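# Seat the matching relay in the rack's free pocket

## Task

Several loose relays lie about; each is a small transparent box with a colored button on one end. Pick the one whose button color is the same as the two relays already sitting in the black rack, and insert it into the rack's single open pocket with the button on top, pressed fully down to the bottom. It counts as a failure if either of the two relays already seated gets raised out of its pocket or ends up outside the rack.

## Robot and tools

ROBOT AND FRAME. There are two arms, left_arm and right_arm. All hand positions, velocities and targets use the scene frame. Its origin is at table-top height, halfway between the two nominal arm bases. +x points out over the table, +y points toward left_arm and +z points up. Arm names do not match image sides. Calibrated bases: left_arm at (-0.013, +0.371, 0) m with quat_wxyz (+1.000, 0, 0, -0.012); right_arm at (+0.051, -0.406, 0) m with quat_wxyz (+1.000, 0, 0, -0.008). A camera stand sits behind the arms. Reported hand positions and orientations can be wrong by a few cm, more so at long reach. Something may occasionally nudge loose objects.

GRIPPER GEOMETRY. Each gripper's fingers point along its own +z and open and close along its own x. end_effector_position is the midpoint between the pads; the fingertips extend 17.5 mm past it. A block about 10 cm long sticks out toward the gripper's -y from the last joint axis and rotates with the gripper.

CAMERAS. cam_high, cam_left_wrist and cam_right_wrist, each 672x504, returned in that order.

ROW LAYOUT (shared by execute_actions and move). A row is one flat list of 18 numbers covering both arms, always all 18 even if one arm stays still: left_arm dx, dy, dz, rx, ry, rz, then left gripper position, force_limit, speed; then the same nine for right_arm. The six pose numbers are offsets, not poses: they are measured along the scene axes from that arm's Hand target as it was when the action or move began. Scale: 1.0 equals 0.6 m for dx, dy, dz and 180 degrees for rotation; rx, ry, rz form one rotation vector, turning about the Hand target's position. Range is -1 to 1; a translation longer than 1.0 is shortened along its direction. Sending the same offset again moves the arm further. Six zeros re-request the current Hand target.

GRIPPER NUMBERS (absolute, not offsets). position: +1 fully open (50 mm gap), about -0.65 pads meet, -1 to grip (closes until blocked). force_limit per pad: -1 about 20 N, 0 about 102 N, +1 about 185 N (actual may run up to 15 N higher). speed of the gap: -1 is 20 mm/s, 0 is 85, +1 is 150. Both start at +1. A 0 is a real command, so to leave a gripper unchanged resend its last three values. Stopped fingers only react to a position change of 0.01 or more; new force_limit or speed apply only then. To lower grip force, open first, then close again.

execute_actions: argument actions is a list of actions; each action is a table of up to 15 rows, one row per 1/30 s step; if shorter, its last row is held to fill 15 steps. All rows in one action count from the same start pose. Images come back only when actions is empty or cameras names them (["all"], a list of names, or [] for none).

move: target is one 18-number row or a list of up to 15 rows; every row's offsets count from the Hand targets at the move's start, not from the previous row. speed is top path speed in m/s, 0.002 to 1, default 0.25 (rotation up to twice that in rad/s); one number or one per target. blend (m) rounds corners in a list; 0 means stop at each. blocking=false returns after about 0.5 s while the move continues. Paths are straight, end together, last at least 0.5 s and at most 10 s, and do not avoid obstacles or the other arm. Fast moves lag and overshoot and hit harder. Result adds a move: line: done, off_target, moving, held or fault, plus limits (paced = pose clipped, held = steps withheld). An arm not named is done within 3 mm and 2 degrees.

wait: seconds 0 to 10; arms hold their last command; a running move continues. stop: brakes a running move (fingers keep going). zoom_image: camera name and region [x0, y0, x1, y1] in pixels from the top-left, each side at most 504, from the newest images. finished_scene: scene number (1 to 3); irreversible; after the call ending scene 1, make no further calls in that reply.

CONTROL BEHAVIOUR. Each step, the commanded pose is clipped to within 70 mm and 16 degrees of the measured pose. Hand target in results is the last commanded pose after clipping; the next offsets start from it. A gripper often stops short; resend zeros or the missing distance. To end a push, command the target back past the gripper.

RESULT LINES. object_status: 0 moving, 1 blocked while opening, 2 blocked while closing (a grip), 3 reached the commanded opening or pads met (likely empty). After gripping, confirm 2. Opening in mm is about (250 - position_measured) x 0.202. Flange force is outside force along the gripper's axes, includes held weight, and is noisy, especially near sudden stops or singular poses. Joint velocities may read within noise. MOTOR HOT warns of overheating.

FAULTS AND CAUTIONS. An arm freezes for 10 s if a joint's contact torque reaches its limit (waist, shoulder, elbow 142 N m; forearm roll, wrist pitch, wrist roll 35.6 N m) or outside force hits 150 N. Arms are stiff: aiming even slightly beyond a firm contact can fault, so press relays in gently with small offsets. Overheating from loads, stretched arms or pushing at unreachable poses brakes the arm 30 to 60 s or more. A clearance check holds back commands bringing the arms too close, but not fingers; never let the arms collide or one gripper close on the other's fingers. Do not drop the relay, release it while moving, slam or push hard, knock the seated relays upward, or let anything leave the table.

Each tool is called after "Call:" as name(argument=value, ...), one argument or row to a line, values as JSON.

## Session

Call:
execute_actions(
  actions=[],
)

Call:
zoom_image(
  camera="cam_high",
  region=[340, 100, 560, 320],
)

Scene clock: 0.00 s.
left_arm: end_effector_position=(+0.4261, +0.4886, +0.3233) position_measured=3 object_status=3 end_effector_quat_wxyz=(-0.051, +0.659, +0.701, +0.268) | right_arm: end_effector_position=(+0.4642, -0.0779, +0.2298) position_measured=3 object_status=3 end_effector_quat_wxyz=(-0.005, -0.379, +0.925, -0.023)
Joint positions: left_arm=[0.313 -0.254 -0.125 -0.368 -1.283 -0.197] | right_arm=[0.957 0.223 0.117 0.035 -1.498 1.406]
Joint velocities: within noise
Flange force (N): no reading
Hand target: left_arm +0.4261, +0.4886, +0.3233; -0.051, +0.659, +0.701, +0.268 | right_arm +0.4642, -0.0779, +0.2298; -0.005, -0.379, +0.925, -0.023
Tool commands: left_gripper/position=+1.0 left_gripper/force_limit=+1.0 left_gripper/speed=+1.0 right_gripper/position=+1.0 right_gripper/force_limit=+1.0 right_gripper/speed=+1.0

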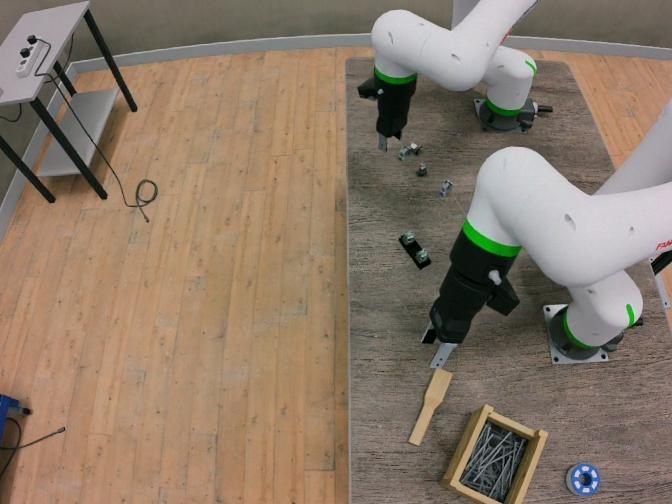

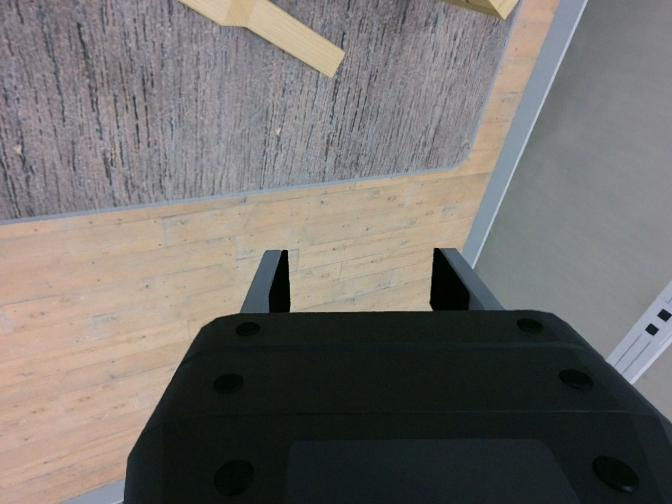

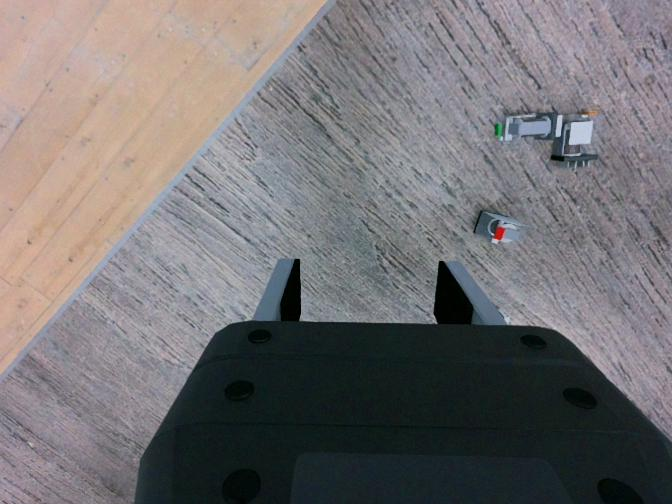

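Scaled by 2.291 from the camera's 672x504 image, which has a finer 960x720 frame.

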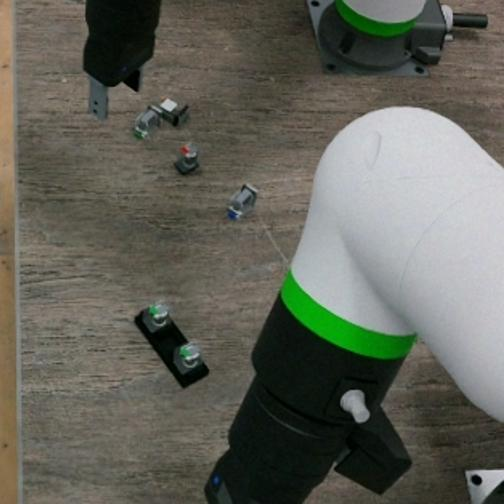

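Call:
move(
  target=[-0.0602,-0.5477,-0.1222,-0.190,-0.0362,0.4672,1,1,1,-0.1153,-0.2568,-0.0497,0.0092,0.0141,0.5191,1,-0.8,0.2],
  speed=0.45,
  cameras=["cam_left_wrist","cam_right_wrist"],
)

Call:
zoom_image(
  camera="cam_right_wrist",
  region=[260, 120, 460, 280],
)

Call:
zoom_image(
  camera="cam_left_wrist",
  region=[260, 40, 440, 220],
)

Scene clock: 29.07 s.
left_arm: end_effector_position=(+0.3899, +0.1600, +0.2500) position_measured=3 object_status=3 end_effector_quat_wxyz=(-0.001, +0.000, +1.000, +0.000) | right_arm: end_effector_position=(+0.3950, -0.2319, +0.2000) position_measured=3 object_status=3 end_effector_quat_wxyz=(+0.000, +0.934, -0.358, +0.000)
Joint positions: left_arm=[-0.17 0.018 -0.053 0 -1.501 1.764] | right_arm=[0.828 -0.148 -0.325 0 -1.393 3.169]
Flange force (N): left_arm=[-3.6 -5.9 -0.9] | right_arm=[-3.8 -1.4 2.9]
Hand target: left_arm +0.3899, +0.1600, +0.2500; -0.001, +0.000, +1.000, +0.000 | right_arm +0.3950, -0.2319, +0.2000; +0.000, +0.934, -0.358, +0.000
Off the commanded pose: left_arm 0.000 m, 0 deg | right_arm 0.000 m, 0 deg.
move: done
Images, in order (width x height): cam_left_wrist 672x504, cam_right_wrist 672x504.

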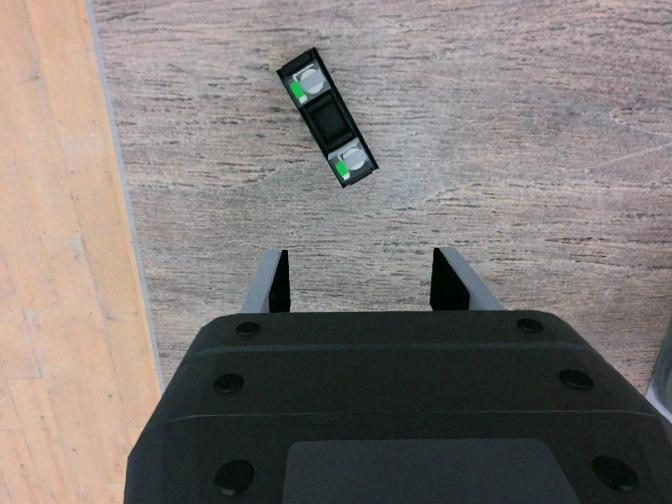

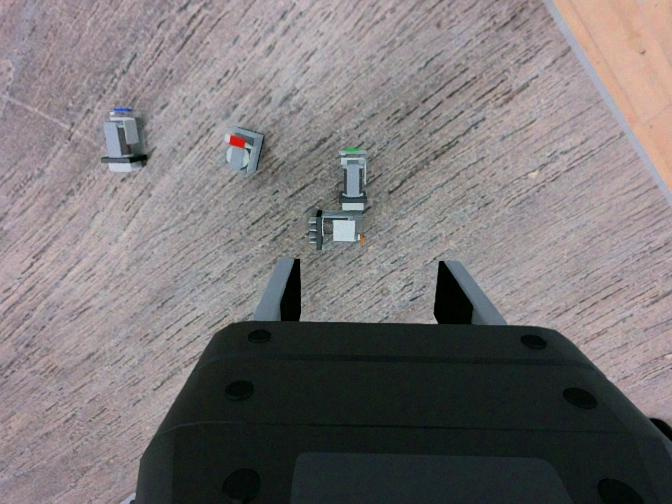

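Scaled by 2.520 from the camera's 672x504 image, which has a finer 960x720 frame.

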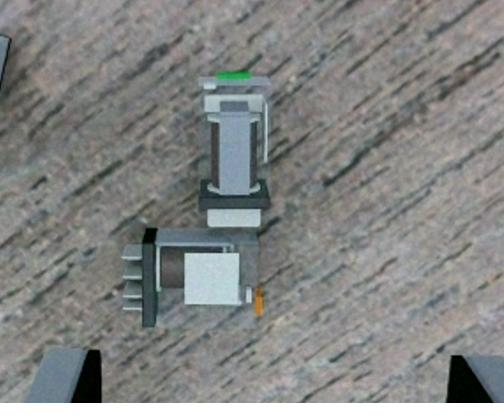

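Scaled by 2.800 from the camera's 672x504 image, which has a finer 960x720 frame.

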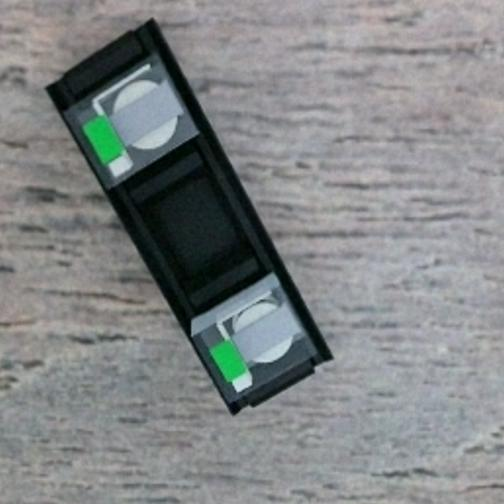

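Call:
move(
  target=[
    [-0.15,0.4833,0.1333,0,0,0,1,1,1,0.0485,0.0585,-0.2067,-0.1239,0.1115,0,1,-0.8,0.2],
    [-0.15,0.4833,0.1333,0,0,0,1,1,1,0.015,0.0213,-0.2933,-0.1239,0.1115,0,1,-0.8,0.2],
    [-0.15,0.4833,0.1333,0,0,0,1,1,1,0.015,0.0213,-0.2933,-0.1239,0.1115,0,-1,-0.8,-0.3],
    [-0.15,0.4833,0.1333,0,0,0,1,1,1,0.015,0.0213,-0.14,-0.1239,0.1115,0,-1,-0.8,-0.3],
  ],
  speed=[0.4,0.07,0.1,0.15],
  cameras=["cam_right_wrist"],
)

Call:
move(
  target=[0,0,0,0,0,0,1,1,1,0.0267,0.3154,0.0233,0.2890,-0.4222,-0.0700,-1,-0.8,-0.3],
  speed=0.35,
  cameras=["cam_right_wrist","cam_high"],
)

Scene clock: 119.43 s.
left_arm: end_effector_position=(+0.2999, +0.4499, +0.3300) position_measured=3 object_status=3 end_effector_quat_wxyz=(-0.001, +0.000, +1.000, +0.000) | right_arm: end_effector_position=(+0.4041, -0.2192, +0.1160) position_measured=148 object_status=2 end_effector_quat_wxyz=(+0.242, +0.902, -0.346, -0.093)
Joint positions: left_arm=[0.684 -0.319 -0.155 -0.001 -1.736 0.911] | right_arm=[0.84 0.358 -0.077 0.007 -1.659 3.156]
Flange force (N): left_arm=[-6.4 -3.7 -1.6] | right_arm=[-2.4 -3.1 2.9]
Hand target: left_arm +0.2999, +0.4499, +0.3300; -0.001, +0.000, +1.000, +0.000 | right_arm +0.4040, -0.2192, +0.1160; +0.241, +0.902, -0.346, -0.093
Off the commanded pose: left_arm 0.000 m, 0 deg | right_arm 0.000 m, 0 deg.
move: done; limits=paced
Images, in order (width x height): cam_right_wrist 672x504.

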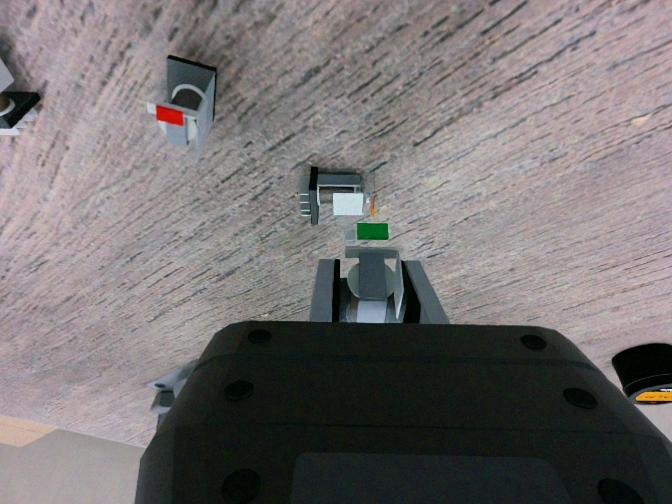

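Scene clock: 123.17 s.
left_arm: end_effector_position=(+0.2999, +0.4499, +0.3300) position_measured=3 object_status=3 end_effector_quat_wxyz=(-0.001, +0.000, +1.000, +0.000) | right_arm: end_effector_position=(+0.4201, -0.0299, +0.1300) position_measured=148 object_status=2 end_effector_quat_wxyz=(-0.414, +0.740, -0.432, +0.307)
Joint positions: left_arm=[0.684 -0.319 -0.155 -0.001 -1.736 0.911] | right_arm=[0.83 -0.076 -1.073 2.451 -0.585 0.512]
Flange force (N): left_arm=[-5.6 -3.8 -1.4] | right_arm=no reading
Hand target: left_arm +0.2999, +0.4499, +0.3300; -0.001, +0.000, +1.000, +0.000 | right_arm +0.4201, -0.0299, +0.1300; -0.414, +0.740, -0.432, +0.307
Off the commanded pose: left_arm 0.000 m, 0 deg | right_arm 0.000 m, 0 deg.
move: done; limits=paced
Images, in order (width x height): cam_high 672x504, cam_right_wrist 672x504.

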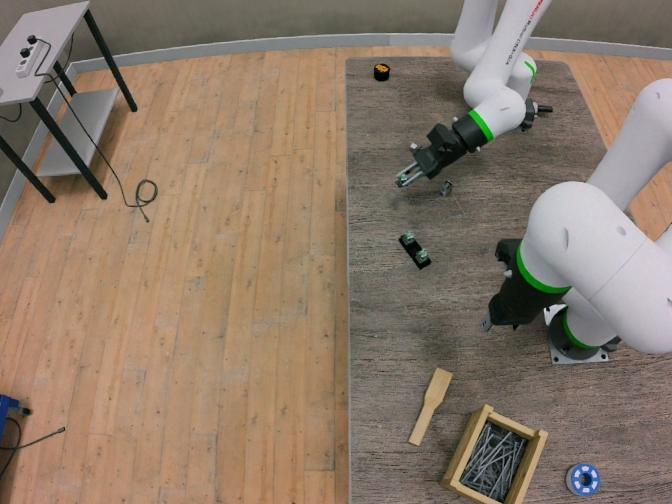

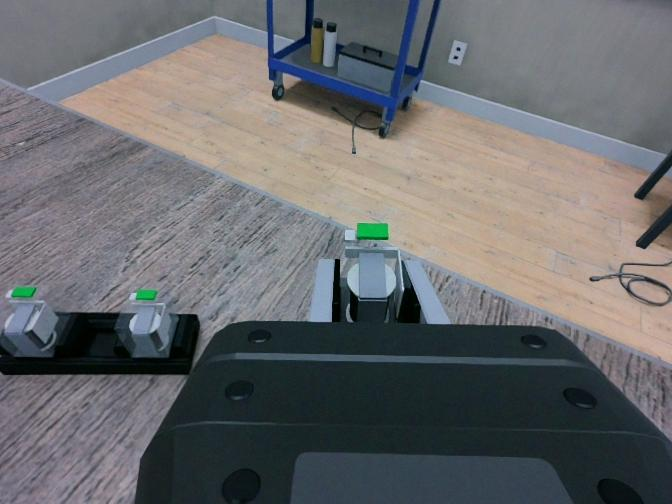

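Call:
move(
  target=[
    [0,0,0,0,0,0,1,1,1,0,0,-0.1633,0,0,0,-1,-0.8,-0.3],
    [0,0,0,0,0,0,1,1,1,0,0,-0.1733,0,0,0,-1,-0.8,-0.3],
  ],
  speed=[0.15,0.03],
  cameras=["cam_right_wrist"],
)

Call:
move(
  target=[0,0,0,0,0,0,1,1,1,0,0,-0.0025,0,0,0,-1,-0.8,-0.3],
  speed=0.03,
)

Scene clock: 132.63 s.
left_arm: end_effector_position=(+0.2999, +0.4499, +0.3300) position_measured=3 object_status=3 end_effector_quat_wxyz=(-0.001, +0.000, +1.000, +0.000) | right_arm: end_effector_position=(+0.4201, -0.0299, +0.0260) position_measured=148 object_status=2 end_effector_quat_wxyz=(-0.414, +0.740, -0.432, +0.307)
Joint positions: left_arm=[0.684 -0.319 -0.155 -0.001 -1.736 0.911] | right_arm=[0.757 0.278 -1.052 2.746 -0.857 0.214]
Flange force (N): left_arm=[-7.0 -4.4 -1.8] | right_arm=[-8.9 4.8 -1.5]
Hand target: left_arm +0.2999, +0.4499, +0.3300; -0.001, +0.000, +1.000, +0.000 | right_arm +0.4201, -0.0299, +0.0260; -0.414, +0.740, -0.432, +0.307
Off the commanded pose: left_arm 0.000 m, 0 deg | right_arm 0.000 m, 0 deg.
move: done
Images, in order (width x height): cam_right_wrist 672x504.

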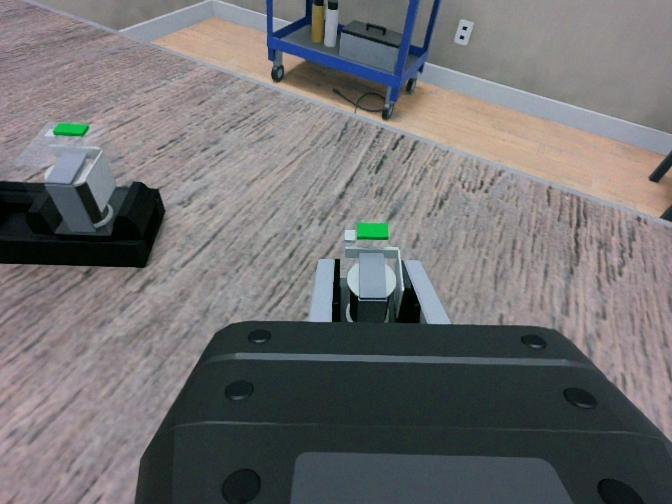

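Scene clock: 133.33 s.
left_arm: end_effector_position=(+0.2999, +0.4499, +0.3300) position_measured=3 object_status=3 end_effector_quat_wxyz=(-0.001, +0.000, +1.000, +0.000) | right_arm: end_effector_position=(+0.4201, -0.0299, +0.0245) position_measured=148 object_status=2 end_effector_quat_wxyz=(-0.414, +0.740, -0.432, +0.307)
Joint positions: left_arm=[0.684 -0.319 -0.155 -0.001 -1.736 0.911] | right_arm=[0.756 0.284 -1.051 2.749 -0.862 0.211]
Flange force (N): left_arm=[-6.0 -4.3 -1.5] | right_arm=[-7.7 3.6 -2.9]
Hand target: left_arm +0.2999, +0.4499, +0.3300; -0.001, +0.000, +1.000, +0.000 | right_arm +0.4201, -0.0299, +0.0245; -0.414, +0.740, -0.432, +0.307
Off the commanded pose: left_arm 0.000 m, 0 deg | right_arm 0.000 m, 0 deg.
move: done

Call:
move(
  target=[
    [0,0,0,0,0,0,1,1,1,0,0,-0.0012,0,0,0,-1,-0.8,-0.3],
    [0,0,0,0,0,0,1,1,1,0,0,-0.0012,0,0,0,1,-0.8,-0.3],
    [0,0,0,0,0,0,1,1,1,-0.0875,-0.0505,0.0583,0,0,0,1,-0.8,-0.3],
    [0,0,0,0,0,0,1,1,1,0.0152,0.0087,0.1758,0.0950,0.3547,-0.4497,1,-0.8,-0.3],
  ],
  speed=[0.03,0.1,0.15,0.45],
  cameras=["cam_right_wrist"],
)

Call:
zoom_image(
  camera="cam_right_wrist",
  region=[270, 140, 470, 290],
)

Scene clock: 160.20 s.
left_arm: end_effector_position=(+0.2999, +0.4499, +0.3300) position_measured=3 object_status=3 end_effector_quat_wxyz=(-0.001, +0.000, +1.000, +0.000) | right_arm: end_effector_position=(+0.4292, -0.0247, +0.1300) position_measured=3 object_status=3 end_effector_quat_wxyz=(-0.048, -0.283, +0.957, -0.028)
Joint positions: left_arm=[0.684 -0.319 -0.155 -0.001 -1.736 0.911] | right_arm=[1.036 0.362 0.072 -0.023 -1.389 1.131]
Flange force (N): left_arm=[-7.0 -4.5 -1.9] | right_arm=[-1.1 2.9 2.5]
Hand target: left_arm +0.2999, +0.4499, +0.3300; -0.001, +0.000, +1.000, +0.000 | right_arm +0.4292, -0.0247, +0.1300; -0.048, -0.283, +0.957, -0.028
Off the commanded pose: left_arm 0.000 m, 0 deg | right_arm 0.000 m, 0 deg.
move: done; limits=paced
Images, in order (width x height): cam_right_wrist 672x504.

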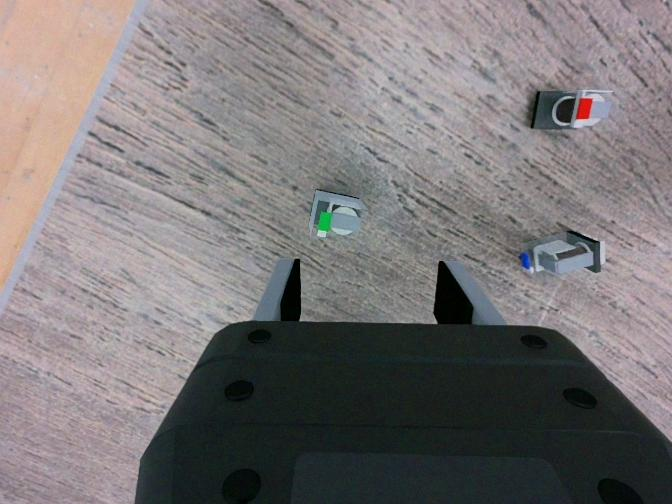

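Scaled by 2.520 from the camera's 672x504 image, which has a finer 960x720 frame.

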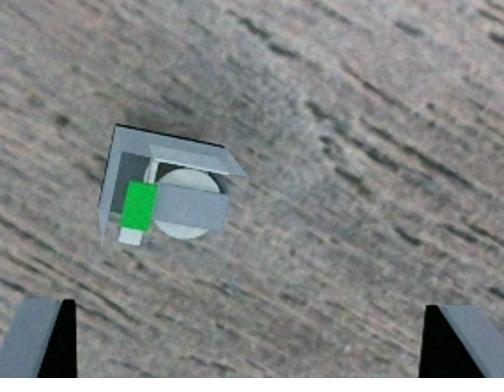

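Call:
move(
  target=[
    [0,0,0,0,0,0,1,1,1,0.0062,-0.0052,-0.05,0.0234,-0.0267,-0.0607,1,-0.8,-0.3],
    [0,0,0,0,0,0,1,1,1,0.0062,-0.0052,-0.1375,0.0234,-0.0267,-0.0607,1,-0.8,-0.3],
    [0,0,0,0,0,0,1,1,1,0.0062,-0.0052,-0.1375,0.0234,-0.0267,-0.0607,-1,-0.8,-0.6],
  ],
  speed=[0.2,0.12,0.1],
  cameras=["cam_right_wrist"],
)

Call:
zoom_image(
  camera="cam_right_wrist",
  region=[290, 200, 450, 320],
)

Scene clock: 194.80 s.
left_arm: end_effector_position=(+0.2999, +0.4499, +0.3300) position_measured=3 object_status=3 end_effector_quat_wxyz=(-0.001, +0.000, +1.000, +0.000) | right_arm: end_effector_position=(+0.4329, -0.0278, +0.0475) position_measured=117 object_status=2 end_effector_quat_wxyz=(+0.001, -0.191, +0.982, +0.000)
Joint positions: left_arm=[0.684 -0.319 -0.155 -0.001 -1.736 0.911] | right_arm=[1.041 0.359 -0.143 0.001 -1.068 0.93]
Flange force (N): left_arm=[-5.9 -3.8 -1.9] | right_arm=[1.0 2.5 3.7]
Hand target: left_arm +0.2999, +0.4499, +0.3300; -0.001, +0.000, +1.000, +0.000 | right_arm +0.4329, -0.0278, +0.0475; +0.001, -0.191, +0.982, +0.000
Off the commanded pose: left_arm 0.000 m, 0 deg | right_arm 0.000 m, 0 deg.
move: done
Images, in order (width x height): cam_right_wrist 672x504.

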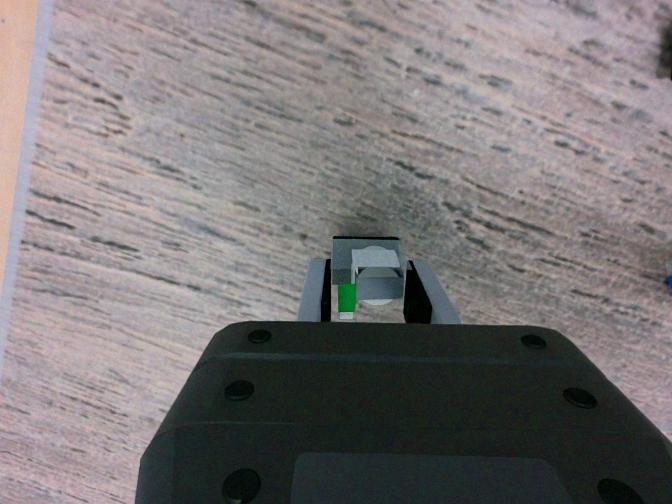

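Scaled by 3.150 from the camera's 672x504 image, which has a finer 960x720 frame.

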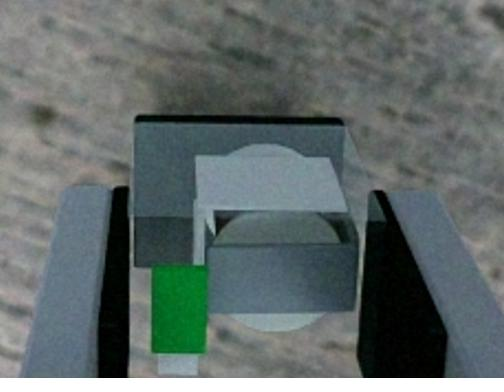

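Call:
move(
  target=[
    [0,0,0,0,0,0,1,1,1,0,0,0.1042,0,0,0,-1,-0.8,-0.6],
    [0,0,0,0,0,0,1,1,1,-0.0497,0.2383,0.1042,0,0,0.0444,-1,-0.8,-0.6],
    [0,0,0,0,0,0,1,1,1,-0.0497,0.2383,0.0283,0,0,0.0444,-1,-0.8,-0.6],
  ],
  speed=[0.15,0.3,0.1],
  blend=[0.02,0.02,0],
  cameras=["cam_right_wrist"],
)

Call:
zoom_image(
  camera="cam_right_wrist",
  region=[290, 130, 440, 310],
)

Scene clock: 208.87 s.
left_arm: end_effector_position=(+0.2999, +0.4499, +0.3300) position_measured=3 object_status=3 end_effector_quat_wxyz=(-0.001, +0.000, +1.000, +0.000) | right_arm: end_effector_position=(+0.4030, +0.1152, +0.0645) position_measured=117 object_status=2 end_effector_quat_wxyz=(+0.000, -0.259, +0.966, +0.000)
Joint positions: left_arm=[0.684 -0.319 -0.155 -0.001 -1.736 0.911] | right_arm=[1.201 0.549 0.178 0 -1.199 0.91]
Flange force (N): left_arm=[-5.7 -3.7 -1.3] | right_arm=[-0.8 3.1 4.0]
Hand target: left_arm +0.2999, +0.4499, +0.3300; -0.001, +0.000, +1.000, +0.000 | right_arm +0.4031, +0.1152, +0.0645; +0.001, -0.259, +0.966, +0.000
Off the commanded pose: left_arm 0.000 m, 0 deg | right_arm 0.000 m, 0 deg.
move: done
Images, in order (width x height): cam_right_wrist 672x504.

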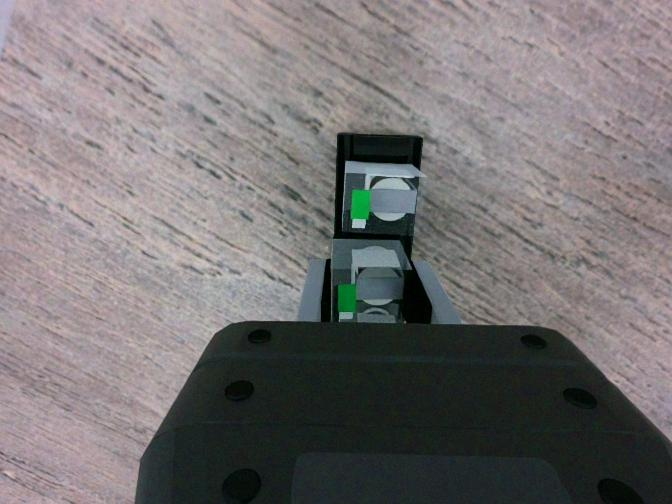

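Scaled by 2.800 from the camera's 672x504 image, which has a finer 960x720 frame.

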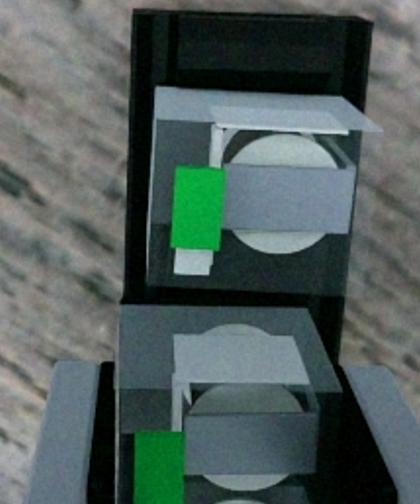

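Call:
move(
  target=[
    [0,0,0,0,0,0,1,1,1,-0.008,-0.0012,0.0133,0,0,-0.0094,-1,-0.8,-0.6],
    [0,0,0,0,0,0,1,1,1,-0.008,-0.0012,-0.0133,0,0,-0.0094,-1,-0.8,-0.6],
  ],
  speed=[0.1,0.06],
  cameras=["cam_right_wrist"],
)

Call:
zoom_image(
  camera="cam_right_wrist",
  region=[290, 130, 440, 310],
)

Scene clock: 250.57 s.
left_arm: end_effector_position=(+0.2999, +0.4499, +0.3300) position_measured=3 object_status=3 end_effector_quat_wxyz=(-0.001, +0.000, +1.000, +0.000) | right_arm: end_effector_position=(+0.3983, +0.1145, +0.0565) position_measured=117 object_status=2 end_effector_quat_wxyz=(+0.001, -0.245, +0.970, +0.000)
Joint positions: left_arm=[0.684 -0.319 -0.155 -0.001 -1.736 0.911] | right_arm=[1.208 0.549 0.158 0.001 -1.179 0.873]
Flange force (N): left_arm=[-6.4 -3.8 -1.4] | right_arm=[-0.1 2.7 3.7]
Hand target: left_arm +0.2999, +0.4499, +0.3300; -0.001, +0.000, +1.000, +0.000 | right_arm +0.3983, +0.1144, +0.0565; +0.001, -0.245, +0.970, +0.000
Off the commanded pose: left_arm 0.000 m, 0 deg | right_arm 0.000 m, 0 deg.
move: done
Images, in order (width x height): cam_right_wrist 672x504.

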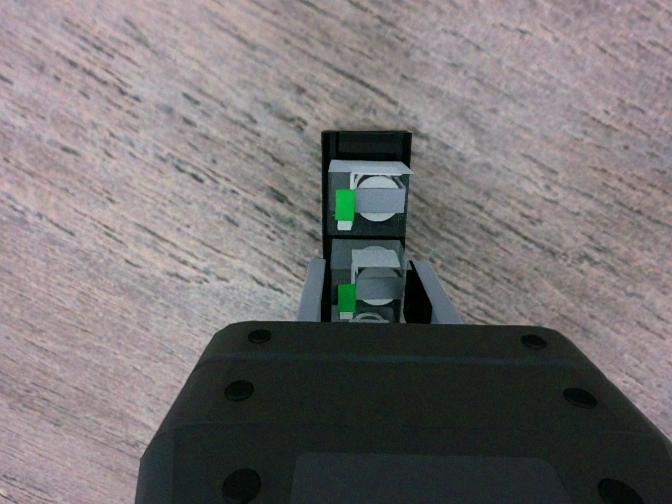

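Scaled by 2.800 from the camera's 672x504 image, which has a finer 960x720 frame.

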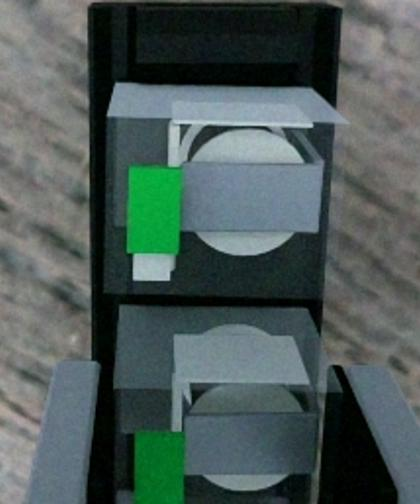

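Call:
move(
  target=[0,0,0,0,0,0,1,1,1,0.0002,0.0008,-0.0095,0,0,0,-1,-0.8,-0.6],
  speed=0.03,
  cameras=["cam_right_wrist"],
)

Call:
zoom_image(
  camera="cam_right_wrist",
  region=[290, 130, 440, 310],
)

Scene clock: 263.40 s.
left_arm: end_effector_position=(+0.2999, +0.4499, +0.3300) position_measured=3 object_status=3 end_effector_quat_wxyz=(-0.001, +0.000, +1.000, +0.000) | right_arm: end_effector_position=(+0.3985, +0.1150, +0.0510) position_measured=117 object_status=2 end_effector_quat_wxyz=(+0.001, -0.245, +0.970, +0.000)
Joint positions: left_arm=[0.684 -0.319 -0.155 -0.001 -1.736 0.911] | right_arm=[1.208 0.555 0.154 0.001 -1.168 0.873]
Flange force (N): left_arm=[-5.8 -4.0 -1.5] | right_arm=[13.5 -1.0 -42.4]
Hand target: left_arm +0.2999, +0.4499, +0.3300; -0.001, +0.000, +1.000, +0.000 | right_arm +0.3984, +0.1149, +0.0508; +0.001, -0.245, +0.970, +0.000
Off the commanded pose: left_arm 0.000 m, 0 deg | right_arm 0.000 m, 0 deg.
move: done
Images, in order (width x height): cam_right_wrist 672x504.

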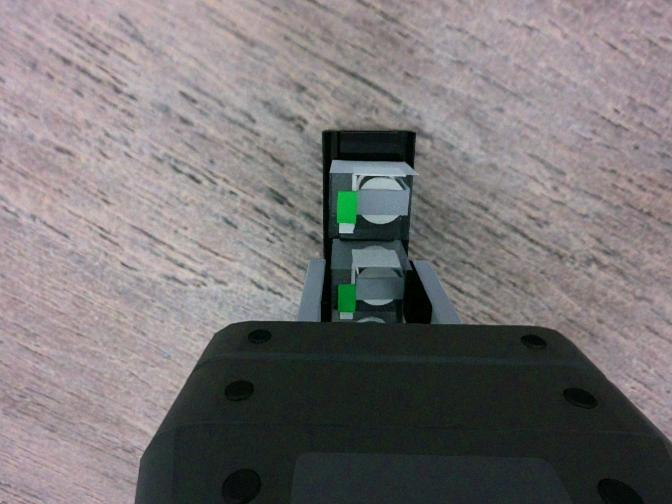

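Scaled by 2.800 from the camera's 672x504 image, which has a finer 960x720 frame.

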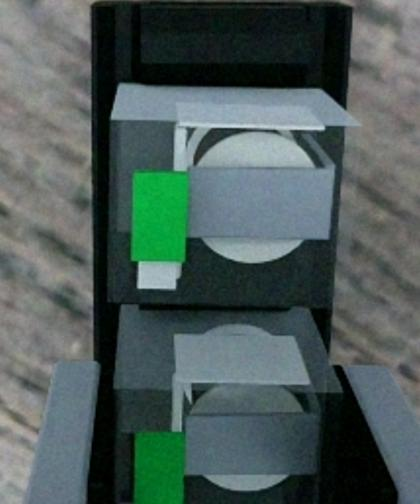

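Call:
move(
  target=[
    [0,0,0,0,0,0,1,1,1,0,0,0,0,0,0,1,-0.8,-0.6],
    [0,0,0,0,0,0,1,1,1,0,0,0.11,0,0,0,1,-0.8,-0.6],
  ],
  speed=[0.05,0.2],
  cameras=["cam_right_wrist"],
)

Call:
zoom_image(
  camera="cam_right_wrist",
  region=[290, 80, 450, 320],
)

Scene clock: 273.50 s.
left_arm: end_effector_position=(+0.2999, +0.4499, +0.3300) position_measured=3 object_status=3 end_effector_quat_wxyz=(-0.001, +0.000, +1.000, +0.000) | right_arm: end_effector_position=(+0.3985, +0.1149, +0.1168) position_measured=3 object_status=3 end_effector_quat_wxyz=(+0.001, -0.245, +0.970, +0.000)
Joint positions: left_arm=[0.684 -0.319 -0.155 -0.001 -1.736 0.911] | right_arm=[1.208 0.502 0.235 0.001 -1.303 0.873]
Flange force (N): left_arm=[-6.5 -3.9 -1.8] | right_arm=[-0.2 3.0 2.8]
Hand target: left_arm +0.2999, +0.4499, +0.3300; -0.001, +0.000, +1.000, +0.000 | right_arm +0.3984, +0.1149, +0.1168; +0.001, -0.245, +0.970, +0.000
Off the commanded pose: left_arm 0.000 m, 0 deg | right_arm 0.000 m, 0 deg.
move: done
Images, in order (width x height): cam_right_wrist 672x504.

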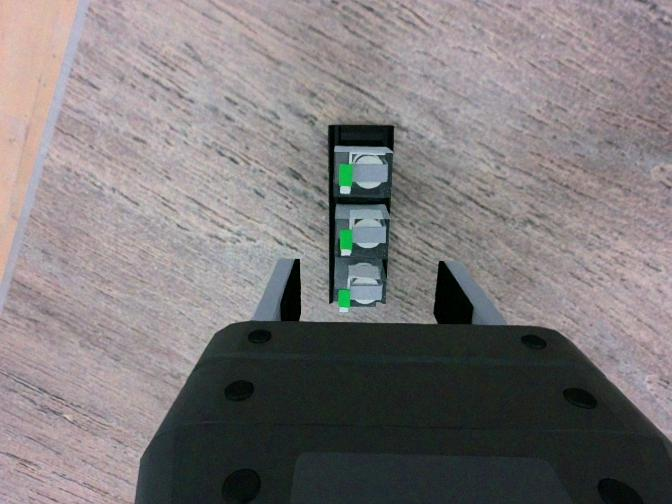

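Scaled by 2.100 from the camera's 672x504 image, which has a finer 960x720 frame.

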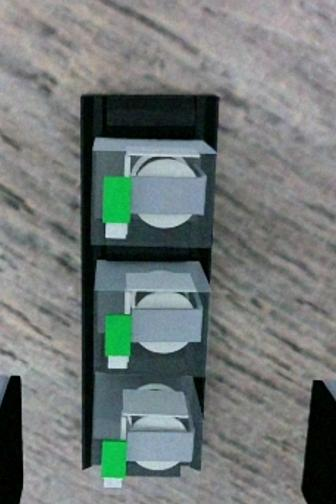

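Call:
finished_scene(
  scene=2,
)

The scene is finished: the task was done.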